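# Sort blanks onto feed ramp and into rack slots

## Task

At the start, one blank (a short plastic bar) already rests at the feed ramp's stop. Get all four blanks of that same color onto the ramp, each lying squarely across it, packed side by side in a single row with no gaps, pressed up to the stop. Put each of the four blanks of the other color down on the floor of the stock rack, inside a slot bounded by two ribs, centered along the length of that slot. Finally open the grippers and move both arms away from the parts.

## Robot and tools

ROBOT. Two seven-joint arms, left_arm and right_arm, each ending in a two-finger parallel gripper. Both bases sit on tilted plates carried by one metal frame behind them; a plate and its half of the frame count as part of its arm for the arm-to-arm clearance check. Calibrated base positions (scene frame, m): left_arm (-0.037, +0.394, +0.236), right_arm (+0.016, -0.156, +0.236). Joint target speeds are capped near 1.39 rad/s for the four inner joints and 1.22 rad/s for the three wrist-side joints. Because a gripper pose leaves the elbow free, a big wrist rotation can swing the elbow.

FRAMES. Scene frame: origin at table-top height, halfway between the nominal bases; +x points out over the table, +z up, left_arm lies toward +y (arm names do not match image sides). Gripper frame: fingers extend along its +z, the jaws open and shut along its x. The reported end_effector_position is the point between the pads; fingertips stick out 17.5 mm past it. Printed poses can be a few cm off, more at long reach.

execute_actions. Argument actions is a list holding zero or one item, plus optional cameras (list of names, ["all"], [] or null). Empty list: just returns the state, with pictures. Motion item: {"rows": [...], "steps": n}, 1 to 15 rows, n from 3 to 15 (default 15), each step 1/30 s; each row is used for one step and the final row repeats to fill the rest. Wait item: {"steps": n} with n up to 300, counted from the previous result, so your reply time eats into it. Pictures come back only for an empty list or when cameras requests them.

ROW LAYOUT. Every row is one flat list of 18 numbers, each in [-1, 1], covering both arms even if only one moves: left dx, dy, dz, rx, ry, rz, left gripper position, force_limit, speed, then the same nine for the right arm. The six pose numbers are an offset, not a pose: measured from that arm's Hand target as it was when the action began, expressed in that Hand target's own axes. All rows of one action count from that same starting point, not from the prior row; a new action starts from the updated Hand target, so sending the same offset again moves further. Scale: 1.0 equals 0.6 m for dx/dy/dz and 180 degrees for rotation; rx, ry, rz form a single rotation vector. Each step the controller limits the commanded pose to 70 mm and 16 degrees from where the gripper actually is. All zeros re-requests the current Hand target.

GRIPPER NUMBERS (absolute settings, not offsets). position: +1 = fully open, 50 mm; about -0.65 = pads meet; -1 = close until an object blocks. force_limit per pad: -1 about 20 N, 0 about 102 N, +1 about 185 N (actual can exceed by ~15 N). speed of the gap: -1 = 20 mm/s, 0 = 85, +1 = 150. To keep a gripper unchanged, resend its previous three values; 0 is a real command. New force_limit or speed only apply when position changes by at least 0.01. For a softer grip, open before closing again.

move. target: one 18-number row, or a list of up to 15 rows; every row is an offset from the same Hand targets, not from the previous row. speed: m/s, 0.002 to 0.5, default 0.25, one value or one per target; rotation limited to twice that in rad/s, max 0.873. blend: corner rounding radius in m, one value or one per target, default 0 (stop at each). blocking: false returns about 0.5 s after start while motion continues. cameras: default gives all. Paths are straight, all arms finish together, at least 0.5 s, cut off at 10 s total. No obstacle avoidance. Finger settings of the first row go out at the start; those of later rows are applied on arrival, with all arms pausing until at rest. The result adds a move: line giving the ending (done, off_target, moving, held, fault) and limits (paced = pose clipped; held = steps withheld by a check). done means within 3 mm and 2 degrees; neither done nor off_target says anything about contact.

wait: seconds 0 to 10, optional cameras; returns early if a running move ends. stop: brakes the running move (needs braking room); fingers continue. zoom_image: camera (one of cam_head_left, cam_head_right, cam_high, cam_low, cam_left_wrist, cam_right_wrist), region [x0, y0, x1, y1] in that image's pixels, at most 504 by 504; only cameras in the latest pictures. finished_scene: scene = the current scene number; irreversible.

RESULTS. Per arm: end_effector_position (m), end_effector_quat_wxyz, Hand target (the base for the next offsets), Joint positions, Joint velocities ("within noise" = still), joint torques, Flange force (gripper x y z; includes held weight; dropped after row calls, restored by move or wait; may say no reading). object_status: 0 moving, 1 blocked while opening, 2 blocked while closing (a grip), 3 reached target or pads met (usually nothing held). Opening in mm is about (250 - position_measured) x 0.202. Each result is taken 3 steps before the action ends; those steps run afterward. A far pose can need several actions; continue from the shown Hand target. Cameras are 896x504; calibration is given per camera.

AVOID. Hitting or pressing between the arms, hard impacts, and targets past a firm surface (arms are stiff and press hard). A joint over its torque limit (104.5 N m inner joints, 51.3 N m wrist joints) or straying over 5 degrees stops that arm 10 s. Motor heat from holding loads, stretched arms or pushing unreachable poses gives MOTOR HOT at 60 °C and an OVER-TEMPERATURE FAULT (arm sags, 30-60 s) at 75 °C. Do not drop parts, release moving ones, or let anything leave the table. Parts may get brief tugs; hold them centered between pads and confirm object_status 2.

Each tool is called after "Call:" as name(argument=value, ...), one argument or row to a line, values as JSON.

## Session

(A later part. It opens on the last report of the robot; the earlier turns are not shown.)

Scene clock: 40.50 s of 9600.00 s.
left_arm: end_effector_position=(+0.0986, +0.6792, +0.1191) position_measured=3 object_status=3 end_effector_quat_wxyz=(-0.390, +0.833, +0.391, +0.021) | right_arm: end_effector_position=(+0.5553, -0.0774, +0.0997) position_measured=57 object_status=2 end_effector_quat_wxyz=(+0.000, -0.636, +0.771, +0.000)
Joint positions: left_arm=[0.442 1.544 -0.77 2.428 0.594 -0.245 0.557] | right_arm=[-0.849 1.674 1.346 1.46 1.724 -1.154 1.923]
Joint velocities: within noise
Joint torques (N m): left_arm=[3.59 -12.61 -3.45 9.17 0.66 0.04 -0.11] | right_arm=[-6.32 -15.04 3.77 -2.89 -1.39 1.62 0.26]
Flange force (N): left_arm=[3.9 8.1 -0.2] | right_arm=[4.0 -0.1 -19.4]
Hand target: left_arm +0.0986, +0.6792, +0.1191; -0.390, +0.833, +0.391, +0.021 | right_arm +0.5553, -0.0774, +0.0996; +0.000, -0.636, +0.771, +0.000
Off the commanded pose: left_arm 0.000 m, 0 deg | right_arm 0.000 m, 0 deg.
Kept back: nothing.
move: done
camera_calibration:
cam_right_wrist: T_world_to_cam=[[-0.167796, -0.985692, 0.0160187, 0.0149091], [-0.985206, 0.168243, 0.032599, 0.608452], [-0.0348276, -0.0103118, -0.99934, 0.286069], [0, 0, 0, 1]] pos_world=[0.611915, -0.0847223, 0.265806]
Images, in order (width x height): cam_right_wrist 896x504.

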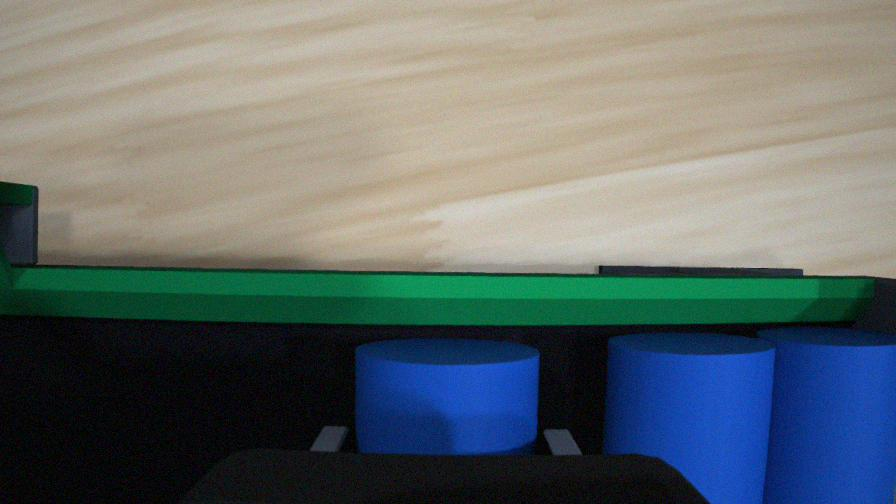

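Call:
move(
  target=[0,0,0,0,0,0,1,-0.6,0,0,0,-0.001,0,0,0,0.74,-0.6,-0.9],
  cameras=["cam_right_wrist"],
  speed=0.03,
)

Call:
move(
  target=[
    [0,0,0,0,0,0,1,-0.6,0,0,0,-0.035,0,0,0,0.74,-0.6,-0.9],
    [0,0,0,0,0,0,1,-0.6,0,0,0,-0.13,0,0,0,0.74,-0.6,-0.9],
  ],
  cameras=["cam_right_wrist","cam_low"],
  speed=[0.04,0.2],
)

Call:
zoom_image(
  camera="cam_low",
  region=[390, 120, 530, 240],
)

Scene clock: 41.43 s of 9600.00 s.
left_arm: end_effector_position=(+0.0986, +0.6792, +0.1191) position_measured=3 object_status=3 end_effector_quat_wxyz=(-0.390, +0.833, +0.391, +0.021) | right_arm: end_effector_position=(+0.5553, -0.0774, +0.1002) position_measured=42 object_status=3 end_effector_quat_wxyz=(+0.000, -0.636, +0.771, +0.000)
Joint positions: left_arm=[0.442 1.544 -0.77 2.428 0.594 -0.245 0.557] | right_arm=[-0.849 1.673 1.346 1.46 1.724 -1.155 1.923]
Joint velocities: within noise
Joint torques (N m): left_arm=[3.6 -12.59 -3.46 9.17 0.67 0.09 -0.08] | right_arm=[-8.21 -20.79 7.48 -1.15 0.25 0.16 0.25]
Flange force (N): left_arm=[3.9 7.8 0.0] | right_arm=[0.9 -5.6 -1.5]
Hand target: left_arm +0.0986, +0.6792, +0.1191; -0.390, +0.833, +0.391, +0.021 | right_arm +0.5553, -0.0774, +0.1002; +0.000, -0.636, +0.771, +0.000
Off the commanded pose: left_arm 0.000 m, 0 deg | right_arm 0.000 m, 0 deg.
Kept back: nothing.
move: done
camera_calibration:
cam_right_wrist: T_world_to_cam=[[-0.167747, -0.985699, 0.0160782, 0.0148427], [-0.985212, 0.168197, 0.0326745, 0.608401], [-0.0349115, -0.0103594, -0.999337, 0.286632], [0, 0, 0, 1]] pos_world=[0.611901, -0.0847316, 0.266324]
Images, in order (width x height): cam_right_wrist 896x504.

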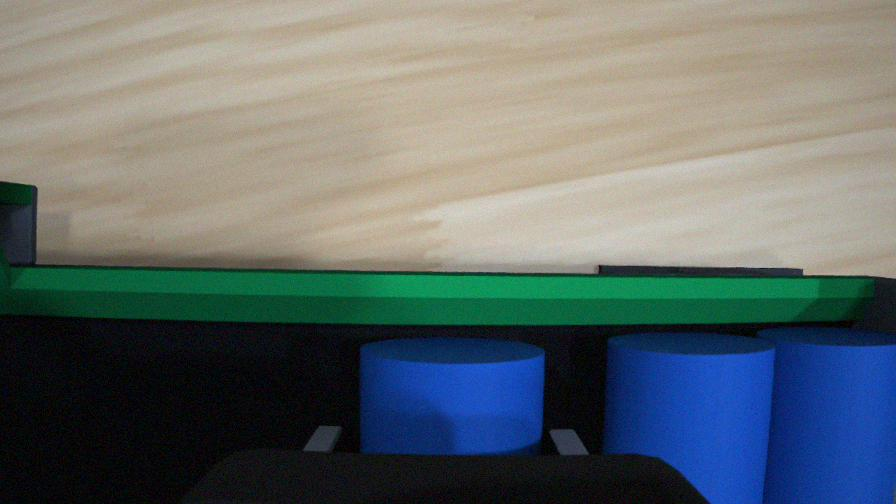

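Scene clock: 43.03 s of 9600.00 s.
left_arm: end_effector_position=(+0.0986, +0.6792, +0.1191) position_measured=3 object_status=3 end_effector_quat_wxyz=(-0.390, +0.833, +0.391, +0.021) | right_arm: end_effector_position=(+0.5552, -0.0775, +0.1781) position_measured=42 object_status=3 end_effector_quat_wxyz=(+0.000, -0.636, +0.771, +0.000)
Joint positions: left_arm=[0.442 1.544 -0.77 2.428 0.594 -0.245 0.557] | right_arm=[-0.894 1.561 1.425 1.484 1.826 -1.251 1.899]
Joint velocities: within noise
Joint torques (N m): left_arm=[3.58 -12.65 -3.46 9.16 0.7 0.01 -0.1] | right_arm=[-8.05 -20.33 7.55 -2.05 0.33 0.09 0.26]
Flange force (N): left_arm=[3.9 8.2 -0.2] | right_arm=[0.7 -5.2 -1.8]
Hand target: left_arm +0.0986, +0.6792, +0.1191; -0.390, +0.833, +0.391, +0.021 | right_arm +0.5552, -0.0774, +0.1782; +0.000, -0.636, +0.771, +0.000
Off the commanded pose: left_arm 0.000 m, 0 deg | right_arm 0.000 m, 0 deg.
Kept back: nothing.
move: done
camera_calibration:
cam_right_wrist: T_world_to_cam=[[-0.16784, -0.985683, 0.016106, 0.0136138], [-0.985194, 0.168291, 0.0327354, 0.605798], [-0.0349772, -0.0103732, -0.999334, 0.364544], [0, 0, 0, 1]] pos_world=[0.611864, -0.0847503, 0.344251]
Images, in order (width x height): cam_low 896x504, cam_right_wrist 896x504.

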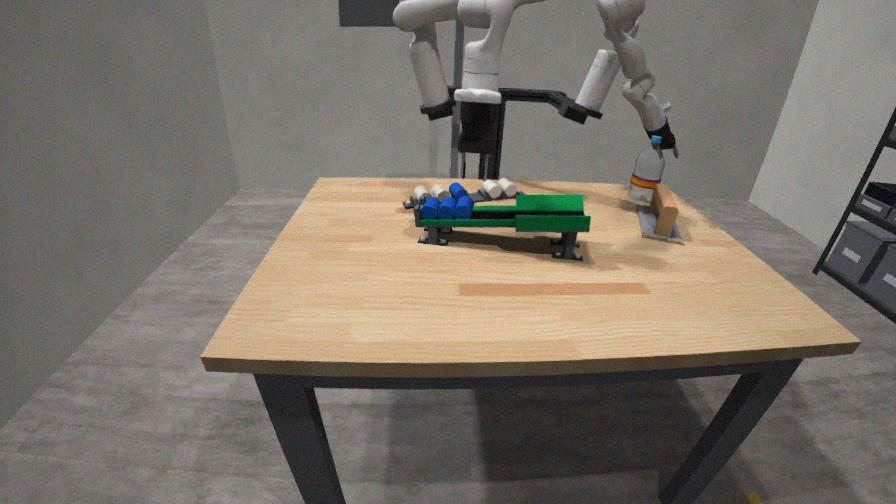

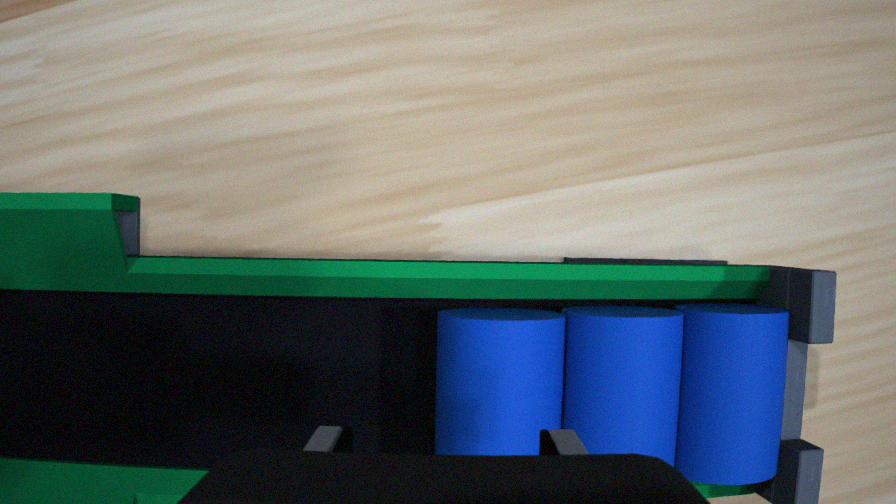

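Scaled by 3.600 from the camera's 896x504 image, which has a finer 1280x720 frame.

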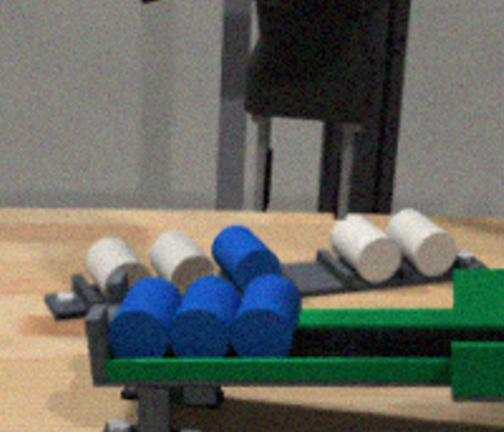

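Call:
move(
  target=[
    [0,0,0,0,0,0,1,-0.6,0,0.08,0.32,0.0,0,0,-0.13,0.78,-0.6,0],
    [0,0,0,0,0,0,1,-0.6,0,0.0983,0.3965,0.14,0,0,-0.1608,0.78,-0.6,0],
  ],
  cameras=["cam_right_wrist"],
  speed=0.25,
  blend=[0.04,0],
)

Scene clock: 46.40 s of 9600.00 s.
left_arm: end_effector_position=(+0.0986, +0.6792, +0.1191) position_measured=3 object_status=3 end_effector_quat_wxyz=(-0.390, +0.833, +0.391, +0.021) | right_arm: end_effector_position=(+0.3105, -0.0902, +0.0942) position_measured=36 object_status=3 end_effector_quat_wxyz=(+0.000, +0.809, -0.588, +0.000)
Joint positions: left_arm=[0.442 1.544 -0.77 2.428 0.594 -0.245 0.557] | right_arm=[-1.219 1.672 1.126 2.276 1.306 -1.04 2.957]
Joint velocities: left_arm=[within noise] | right_arm=[0.001 0.002 -0.001 0.003 -0.004 -0.001 0.005]
Joint torques (N m): left_arm=[3.56 -12.59 -3.45 9.11 0.65 0.07 -0.12] | right_arm=[-5.41 -14.09 4.93 2.38 0.08 0.23 0.26]
Flange force (N): left_arm=[3.7 7.9 -0.3] | right_arm=[5.6 -4.0 -3.5]
Hand target: left_arm +0.0986, +0.6792, +0.1191; -0.390, +0.833, +0.391, +0.021 | right_arm +0.3105, -0.0902, +0.0942; +0.000, +0.809, -0.588, +0.000
Off the commanded pose: left_arm 0.000 m, 0 deg | right_arm 0.000 m, 0 deg.
Kept back: nothing.
move: done; blend cut to 0 m at target 1
camera_calibration:
cam_right_wrist: T_world_to_cam=[[0.330215, -0.943767, 0.0161648, -0.189502], [-0.94356, -0.329582, 0.0327148, 0.311791], [-0.0255476, -0.0260554, -0.999334, 0.267661], [0, 0, 0, 1]] pos_world=[0.363608, -0.0691107, 0.260345]
Images, in order (width x height): cam_right_wrist 896x504.

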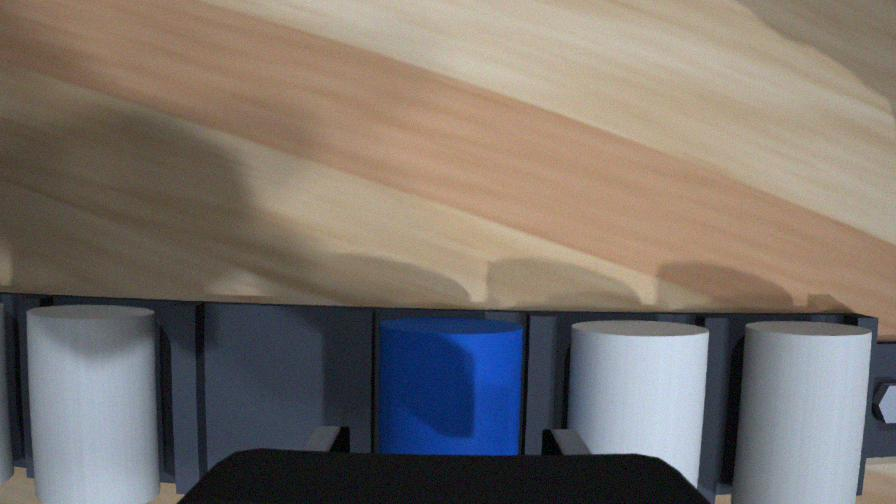

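Call:
move(
  target=[
    [0,0,0,0,0,0,1,-0.6,0,0.0028,0,0.05,0,0,0,0.78,-0.6,0],
    [0,0,0,0,0,0,1,-0.6,0,0.0028,0,0.088,0,0,0,0.78,-0.6,0],
  ],
  cameras=["cam_right_wrist"],
  speed=[0.15,0.06],
)

Scene clock: 48.17 s of 9600.00 s.
left_arm: end_effector_position=(+0.0986, +0.6792, +0.1191) position_measured=3 object_status=3 end_effector_quat_wxyz=(-0.390, +0.833, +0.391, +0.021) | right_arm: end_effector_position=(+0.3110, -0.0918, +0.0414) position_measured=36 object_status=3 end_effector_quat_wxyz=(+0.000, +0.809, -0.588, +0.000)
Joint positions: left_arm=[0.442 1.544 -0.77 2.428 0.594 -0.245 0.557] | right_arm=[-1.186 1.791 1.041 2.221 1.161 -1.036 2.995]
Joint velocities: within noise
Joint torques (N m): left_arm=[3.58 -12.57 -3.45 9.1 0.66 0.06 -0.1] | right_arm=[-5.48 -14.27 4.91 3.57 0.3 0.13 0.26]
Flange force (N): left_arm=[3.8 7.7 -0.2] | right_arm=[5.6 -4.3 -2.7]
Hand target: left_arm +0.0986, +0.6792, +0.1191; -0.390, +0.833, +0.391, +0.021 | right_arm +0.3110, -0.0918, +0.0414; +0.000, +0.809, -0.588, +0.000
Off the commanded pose: left_arm 0.000 m, 0 deg | right_arm 0.000 m, 0 deg.
Kept back: nothing.
move: done
camera_calibration:
cam_right_wrist: T_world_to_cam=[[0.330185, -0.943778, 0.0161561, -0.190354], [-0.94357, -0.329553, 0.0327045, 0.313458], [-0.0255415, -0.026043, -0.999334, 0.214865], [0, 0, 0, 1]] pos_world=[0.36411, -0.0707554, 0.207546]
Images, in order (width x height): cam_right_wrist 896x504.

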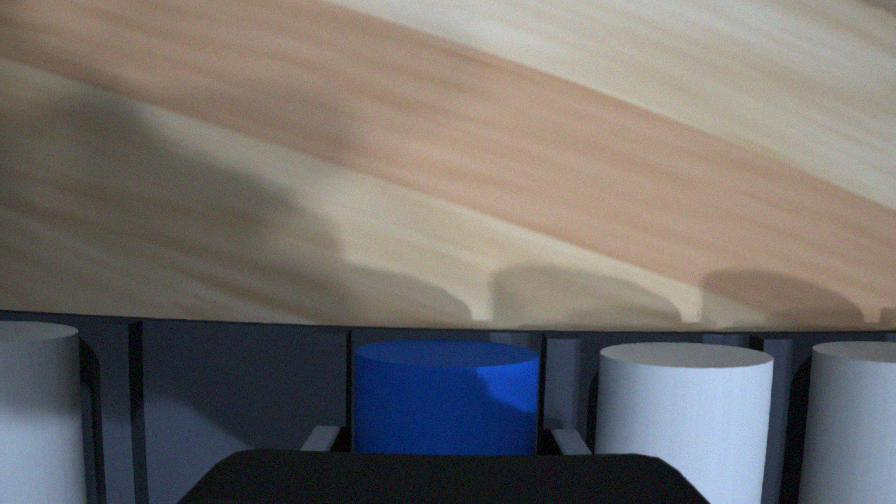

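Call:
move(
  target=[0,0,0,0,0,0,1,-0.6,0,0,0,0,0,0,0,-1,-0.6,-0.3],
  cameras=[],
)

Call:
move(
  target=[
    [0,0,0,0,0,0,1,-0.6,0,0,0,-0.2393,0,0,0,-1,-0.6,-0.3],
    [0,0,0,0,0,0,1,-0.6,0,0.046,-0.426,-0.2393,0,0,0.1608,-1,-0.6,-0.3],
    [0,0,0,0,0,0,1,-0.6,0,0.046,-0.426,-0.1177,0,0,0.1608,-1,-0.6,-0.3],
  ],
  cameras=["cam_right_wrist","cam_low"],
  speed=[0.25,0.25,0.15],
  blend=[0.04,0.02,0],
)

Call:
zoom_image(
  camera="cam_low",
  region=[390, 120, 530, 240],
)

Scene clock: 49.10 s of 9600.00 s.
left_arm: end_effector_position=(+0.0986, +0.6792, +0.1191) position_measured=3 object_status=3 end_effector_quat_wxyz=(-0.390, +0.833, +0.391, +0.021) | right_arm: end_effector_position=(+0.3110, -0.0918, +0.0414) position_measured=57 object_status=2 end_effector_quat_wxyz=(+0.000, +0.809, -0.588, +0.000)
Joint positions: left_arm=[0.442 1.544 -0.77 2.428 0.594 -0.245 0.557] | right_arm=[-1.186 1.791 1.041 2.22 1.161 -1.036 2.995]
Joint velocities: within noise
Joint torques (N m): left_arm=[3.61 -12.68 -3.5 9.12 0.68 0.04 -0.1] | right_arm=[-5.37 -14.12 4.85 3.26 0.23 0.16 0.27]
Flange force (N): left_arm=[3.6 7.9 0.0] | right_arm=[5.4 -3.7 -3.7]
Hand target: left_arm +0.0986, +0.6792, +0.1191; -0.390, +0.833, +0.391, +0.021 | right_arm +0.3110, -0.0918, +0.0414; +0.000, +0.809, -0.588, +0.000
Off the commanded pose: left_arm 0.000 m, 0 deg | right_arm 0.000 m, 0 deg.
Kept back: nothing.
move: done
No camera images: "cameras" was empty.

Scene clock: 52.13 s of 9600.00 s.
left_arm: end_effector_position=(+0.0986, +0.6792, +0.1191) position_measured=3 object_status=3 end_effector_quat_wxyz=(-0.390, +0.833, +0.391, +0.021) | right_arm: end_effector_position=(+0.5626, -0.0390, +0.1121) position_measured=57 object_status=2 end_effector_quat_wxyz=(+0.000, -0.637, +0.771, +0.000)
Joint positions: left_arm=[0.442 1.544 -0.77 2.428 0.594 -0.245 0.557] | right_arm=[-0.885 1.665 1.343 1.384 1.771 -1.174 1.802]
Joint velocities: within noise
Joint torques (N m): left_arm=[3.57 -12.57 -3.5 9.14 0.66 0.02 -0.1] | right_arm=[-8.59 -21.87 7.56 -1.65 0.2 0.19 0.26]
Flange force (N): left_arm=[3.8 8.0 -0.3] | right_arm=[0.5 -6.3 -0.8]
Hand target: left_arm +0.0986, +0.6792, +0.1191; -0.390, +0.833, +0.391, +0.021 | right_arm +0.5626, -0.0390, +0.1120; +0.000, -0.636, +0.771, +0.000
Off the commanded pose: left_arm 0.000 m, 0 deg | right_arm 0.000 m, 0 deg.
Kept back: nothing.
move: done; blend cut to 0 m at target 1
camera_calibration:
cam_right_wrist: T_world_to_cam=[[-0.167616, -0.985721, 0.0160698, 0.0536708], [-0.985233, 0.168067, 0.0326969, 0.608799], [-0.0349308, -0.010352, -0.999336, 0.29917], [0, 0, 0, 1]] pos_world=[0.619256, -0.0463173, 0.278203]
Images, in order (width x height): cam_low 896x504, cam_right_wrist 896x504.

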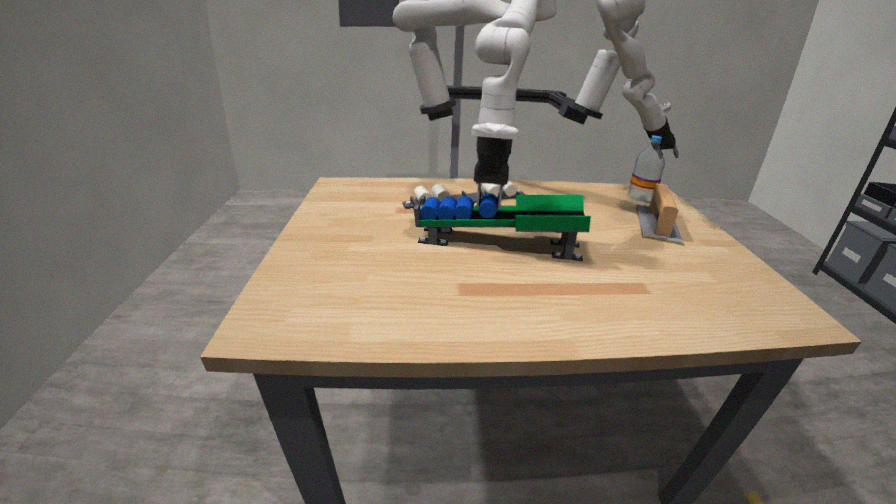

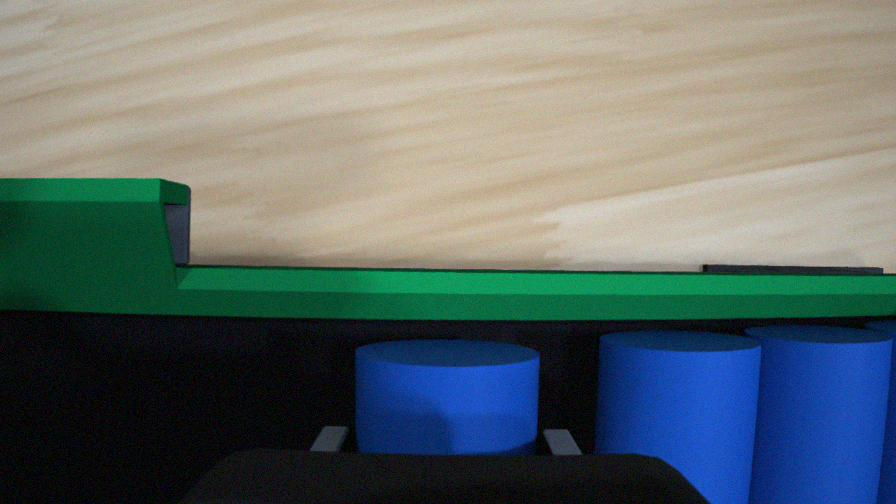

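Scaled by 3.600 from the camera's 896x504 image, which has a finer 1280x720 frame.

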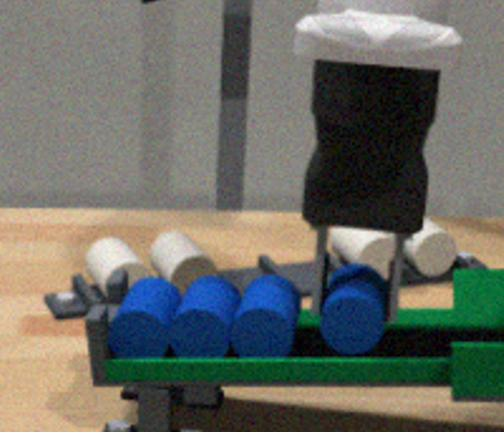

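Call:
move(
  target=[0,0,0,0,0,0,1,-0.6,0,0,0,0.0155,0,0,0,-1,-0.6,-0.3],
  cameras=[],
  speed=0.05,
)

Call:
move(
  target=[0,0,0,0,0,0,1,-0.6,0,0,0,0.0017,0,0,0,-1,-0.6,-0.3],
  cameras=["cam_right_wrist"],
  speed=0.03,
)

Scene clock: 53.07 s of 9600.00 s.
left_arm: end_effector_position=(+0.0986, +0.6792, +0.1191) position_measured=3 object_status=3 end_effector_quat_wxyz=(-0.390, +0.833, +0.391, +0.021) | right_arm: end_effector_position=(+0.5627, -0.0390, +0.1030) position_measured=57 object_status=2 end_effector_quat_wxyz=(+0.000, -0.636, +0.771, +0.000)
Joint positions: left_arm=[0.442 1.544 -0.77 2.428 0.594 -0.245 0.557] | right_arm=[-0.879 1.678 1.335 1.379 1.761 -1.163 1.803]
Joint velocities: within noise
Joint torques (N m): left_arm=[3.57 -12.65 -3.51 9.13 0.66 0.01 -0.12] | right_arm=[-3.32 -6.07 -1.9 -6.32 -4.35 4.84 0.22]
Flange force (N): left_arm=[3.6 8.2 -0.3] | right_arm=[10.9 10.7 -48.7]
Hand target: left_arm +0.0986, +0.6792, +0.1191; -0.390, +0.833, +0.391, +0.021 | right_arm +0.5626, -0.0390, +0.1027; +0.000, -0.636, +0.771, +0.000
Off the commanded pose: left_arm 0.000 m, 0 deg | right_arm 0.000 m, 0 deg.
Kept back: nothing.
move: done
No camera images: "cameras" was empty.

Scene clock: 53.77 s of 9600.00 s.
left_arm: end_effector_position=(+0.0986, +0.6792, +0.1191) position_measured=3 object_status=3 end_effector_quat_wxyz=(-0.390, +0.833, +0.391, +0.021) | right_arm: end_effector_position=(+0.5628, -0.0390, +0.1017) position_measured=57 object_status=2 end_effector_quat_wxyz=(+0.000, -0.636, +0.771, +0.000)
Joint positions: left_arm=[0.442 1.544 -0.77 2.428 0.594 -0.245 0.557] | right_arm=[-0.879 1.68 1.334 1.378 1.76 -1.162 1.803]
Joint velocities: within noise
Joint torques (N m): left_arm=[3.6 -12.58 -3.48 9.15 0.61 0.05 -0.07] | right_arm=[-2.54 0.5 -7.12 -7.29 -5.82 4.91 0.33]
Flange force (N): left_arm=[3.8 8.0 -0.2] | right_arm=[14.5 11.5 -65.6]
Hand target: left_arm +0.0986, +0.6792, +0.1191; -0.390, +0.833, +0.391, +0.021 | right_arm +0.5626, -0.0390, +0.1017; +0.000, -0.636, +0.771, +0.000
Off the commanded pose: left_arm 0.000 m, 0 deg | right_arm 0.000 m, 0 deg.
Kept back: nothing.
move: done
camera_calibration:
cam_right_wrist: T_world_to_cam=[[-0.167904, -0.985674, 0.0159386, 0.0540214], [-0.985195, 0.168347, 0.0324131, 0.609305], [-0.034632, -0.0102604, -0.999347, 0.288645], [0, 0, 0, 1]] pos_world=[0.619351, -0.0463653, 0.267846]
Images, in order (width x height): cam_right_wrist 896x504.

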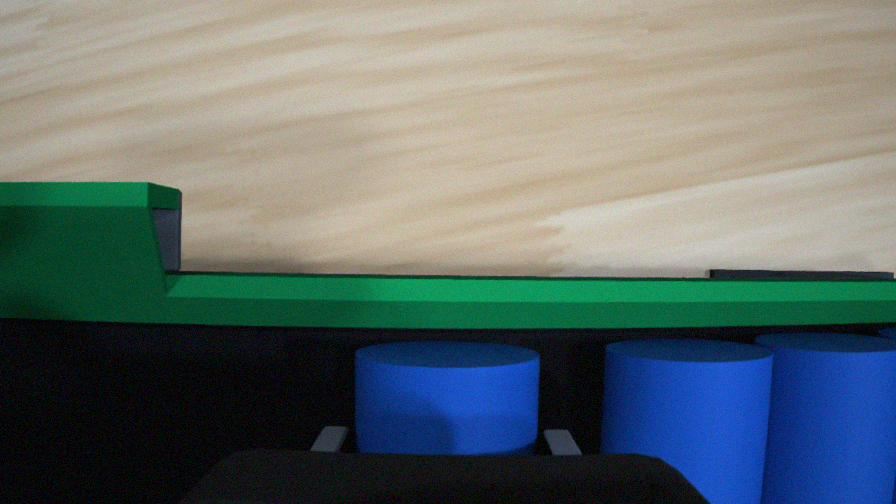

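Call:
move(
  target=[0,0,0,0,0,0,1,-0.6,0,0,0,-0.0047,0,0,0,-1,-0.6,-0.3],
  cameras=[],
  speed=0.03,
)

Call:
move(
  target=[0,0,0,0,0,0,1,-0.6,0,0,0,0,0,0,0,0.74,-0.6,-0.9],
  cameras=["cam_right_wrist"],
  speed=0.03,
)

Call:
move(
  target=[
    [0,0,0,0,0,0,1,-0.6,0,0,0,-0.035,0,0,0,0.74,-0.6,-0.9],
    [0,0,0,0,0,0,1,-0.6,0,0,-0.01,-0.20,0,0,0,0.74,-0.6,-0.9],
  ],
  cameras=["cam_right_wrist","cam_low","cam_high"],
  speed=[0.04,0.2],
)

Call:
zoom_image(
  camera="cam_low",
  region=[390, 120, 530, 240],
)

Scene clock: 54.70 s of 9600.00 s.
left_arm: end_effector_position=(+0.0986, +0.6792, +0.1191) position_measured=3 object_status=3 end_effector_quat_wxyz=(-0.390, +0.833, +0.391, +0.021) | right_arm: end_effector_position=(+0.5625, -0.0391, +0.1044) position_measured=57 object_status=2 end_effector_quat_wxyz=(+0.000, -0.636, +0.771, +0.000)
Joint positions: left_arm=[0.442 1.544 -0.77 2.428 0.594 -0.245 0.557] | right_arm=[-0.88 1.676 1.336 1.38 1.763 -1.165 1.803]
Joint velocities: within noise
Joint torques (N m): left_arm=[3.6 -12.6 -3.52 9.12 0.65 0.07 -0.1] | right_arm=[-7.82 -17.02 3.65 -0.9 0.15 -0.84 0.26]
Flange force (N): left_arm=[3.6 7.7 0.0] | right_arm=[1.3 -8.4 -10.2]
Hand target: left_arm +0.0986, +0.6792, +0.1191; -0.390, +0.833, +0.391, +0.021 | right_arm +0.5626, -0.0391, +0.1045; +0.000, -0.636, +0.771, +0.000
Off the commanded pose: left_arm 0.000 m, 0 deg | right_arm 0.000 m, 0 deg.
Kept back: nothing.
move: done
No camera images: "cameras" was empty.

Scene clock: 55.40 s of 9600.00 s.
left_arm: end_effector_position=(+0.0986, +0.6792, +0.1191) position_measured=3 object_status=3 end_effector_quat_wxyz=(-0.390, +0.833, +0.391, +0.021) | right_arm: end_effector_position=(+0.5626, -0.0391, +0.1045) position_measured=42 object_status=3 end_effector_quat_wxyz=(+0.000, -0.636, +0.771, +0.000)
Joint positions: left_arm=[0.442 1.544 -0.77 2.428 0.594 -0.245 0.557] | right_arm=[-0.88 1.676 1.336 1.38 1.763 -1.165 1.803]
Joint velocities: within noise
Joint torques (N m): left_arm=[3.56 -12.58 -3.51 9.18 0.69 0.08 -0.09] | right_arm=[-8.28 -21.56 7.36 -1.49 0.24 0.16 0.26]
Flange force (N): left_arm=[3.8 7.9 -0.1] | right_arm=[0.3 -5.9 -1.5]
Hand target: left_arm +0.0986, +0.6792, +0.1191; -0.390, +0.833, +0.391, +0.021 | right_arm +0.5626, -0.0390, +0.1045; +0.000, -0.636, +0.771, +0.000
Off the commanded pose: left_arm 0.000 m, 0 deg | right_arm 0.000 m, 0 deg.
Kept back: nothing.
move: done
camera_calibration:
cam_right_wrist: T_world_to_cam=[[-0.167798, -0.985689, 0.0161656, 0.0538512], [-0.985203, 0.168251, 0.0326692, 0.609055], [-0.0349215, -0.0104445, -0.999335, 0.291613], [0, 0, 0, 1]] pos_world=[0.619263, -0.0463478, 0.270651]
Images, in order (width x height): cam_right_wrist 896x504.

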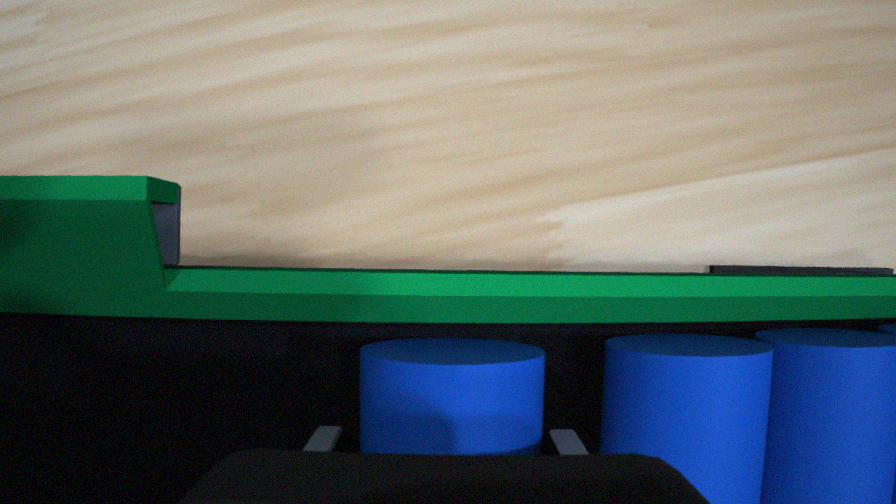

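Scene clock: 57.13 s of 9600.00 s.
left_arm: end_effector_position=(+0.0986, +0.6792, +0.1191) position_measured=3 object_status=3 end_effector_quat_wxyz=(-0.390, +0.833, +0.391, +0.021) | right_arm: end_effector_position=(+0.5685, -0.0402, +0.2245) position_measured=42 object_status=3 end_effector_quat_wxyz=(+0.000, -0.636, +0.771, +0.000)
Joint positions: left_arm=[0.442 1.544 -0.77 2.428 0.594 -0.245 0.557] | right_arm=[-0.927 1.508 1.45 1.371 1.911 -1.326 1.756]
Joint velocities: within noise
Joint torques (N m): left_arm=[3.59 -12.58 -3.5 9.1 0.65 0.05 -0.08] | right_arm=[-8.19 -21 7.46 -2.86 0.2 0.19 0.22]
Flange force (N): left_arm=[3.7 7.8 -0.2] | right_arm=[0.3 -5.5 -2.1]
Hand target: left_arm +0.0986, +0.6792, +0.1191; -0.390, +0.833, +0.391, +0.021 | right_arm +0.5685, -0.0402, +0.2245; +0.000, -0.636, +0.771, +0.000
Off the commanded pose: left_arm 0.000 m, 0 deg | right_arm 0.000 m, 0 deg.
Kept back: nothing.
move: done
camera_calibration:
cam_right_wrist: T_world_to_cam=[[-0.167827, -0.985685, 0.0161303, 0.0518093], [-0.985195, 0.168279, 0.0327473, 0.611068], [-0.0349929, -0.0103956, -0.999333, 0.411692], [0, 0, 0, 1]] pos_world=[0.625123, -0.0474828, 0.390571]
Images, in order (width x height): cam_high 896x504, cam_low 896x504, cam_right_wrist 896x504.

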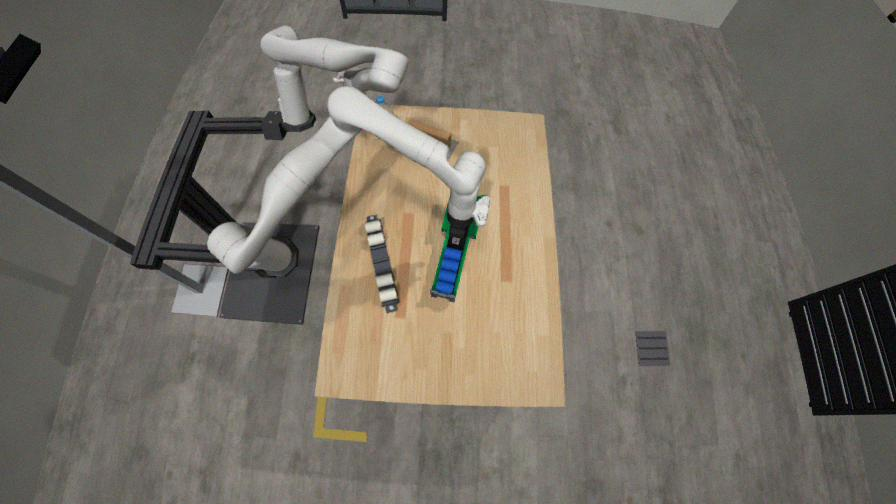

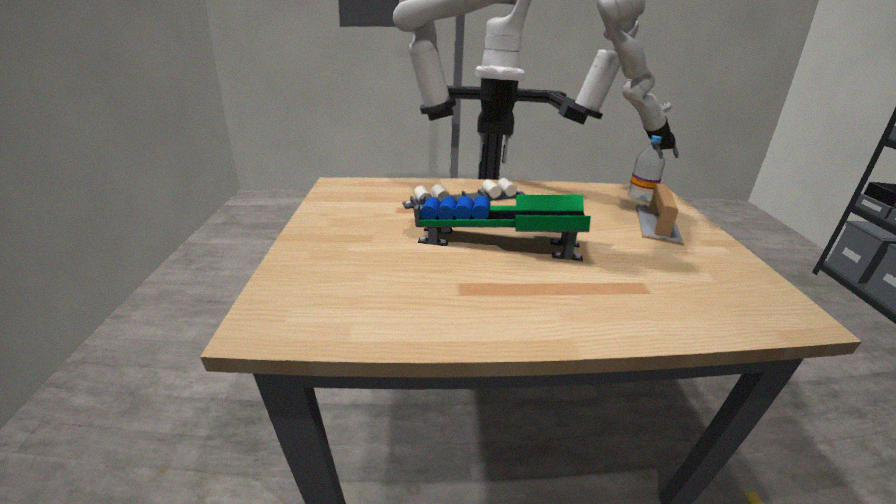

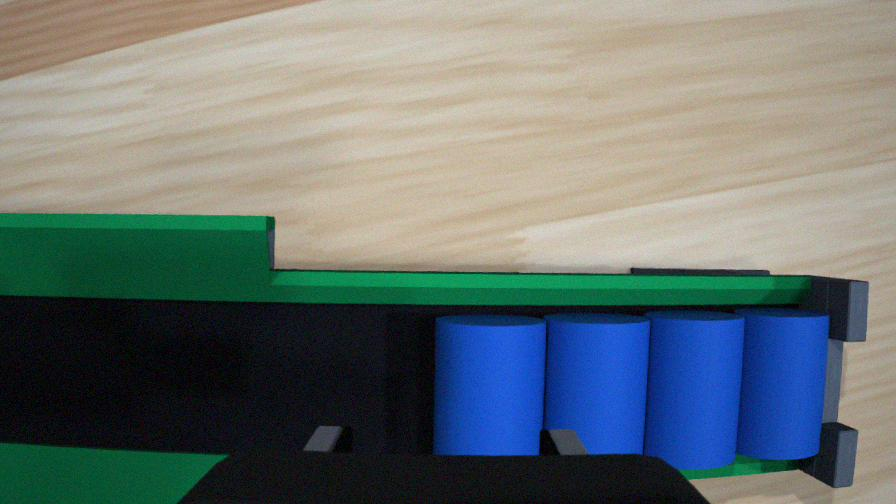

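Scaled by 3.600 from the camera's 896x504 image, which has a finer 1280x720 frame.

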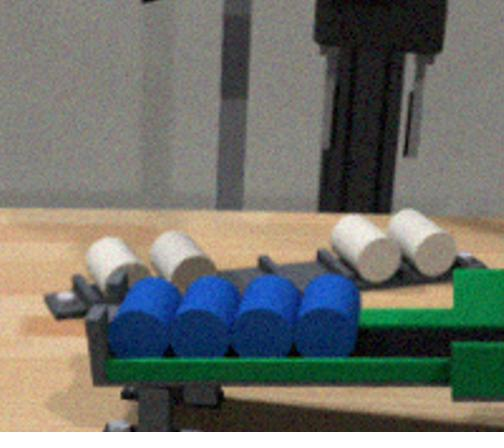

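Call:
zoom_image(
  camera="cam_high",
  region=[350, 200, 500, 320],
)

Scaled by 3.360 from the camera's 896x504 image, which has a finer 1280x720 frame.

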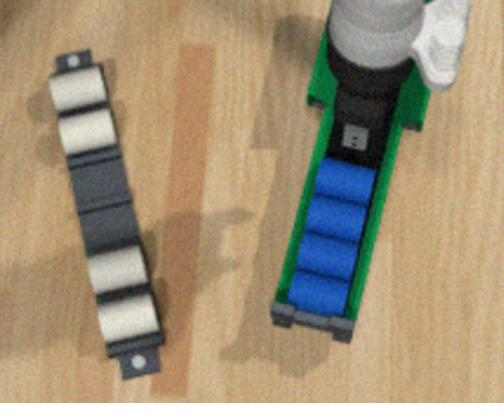

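Call:
finished_scene(
  scene=1,
)

The scene is finished: the task was done.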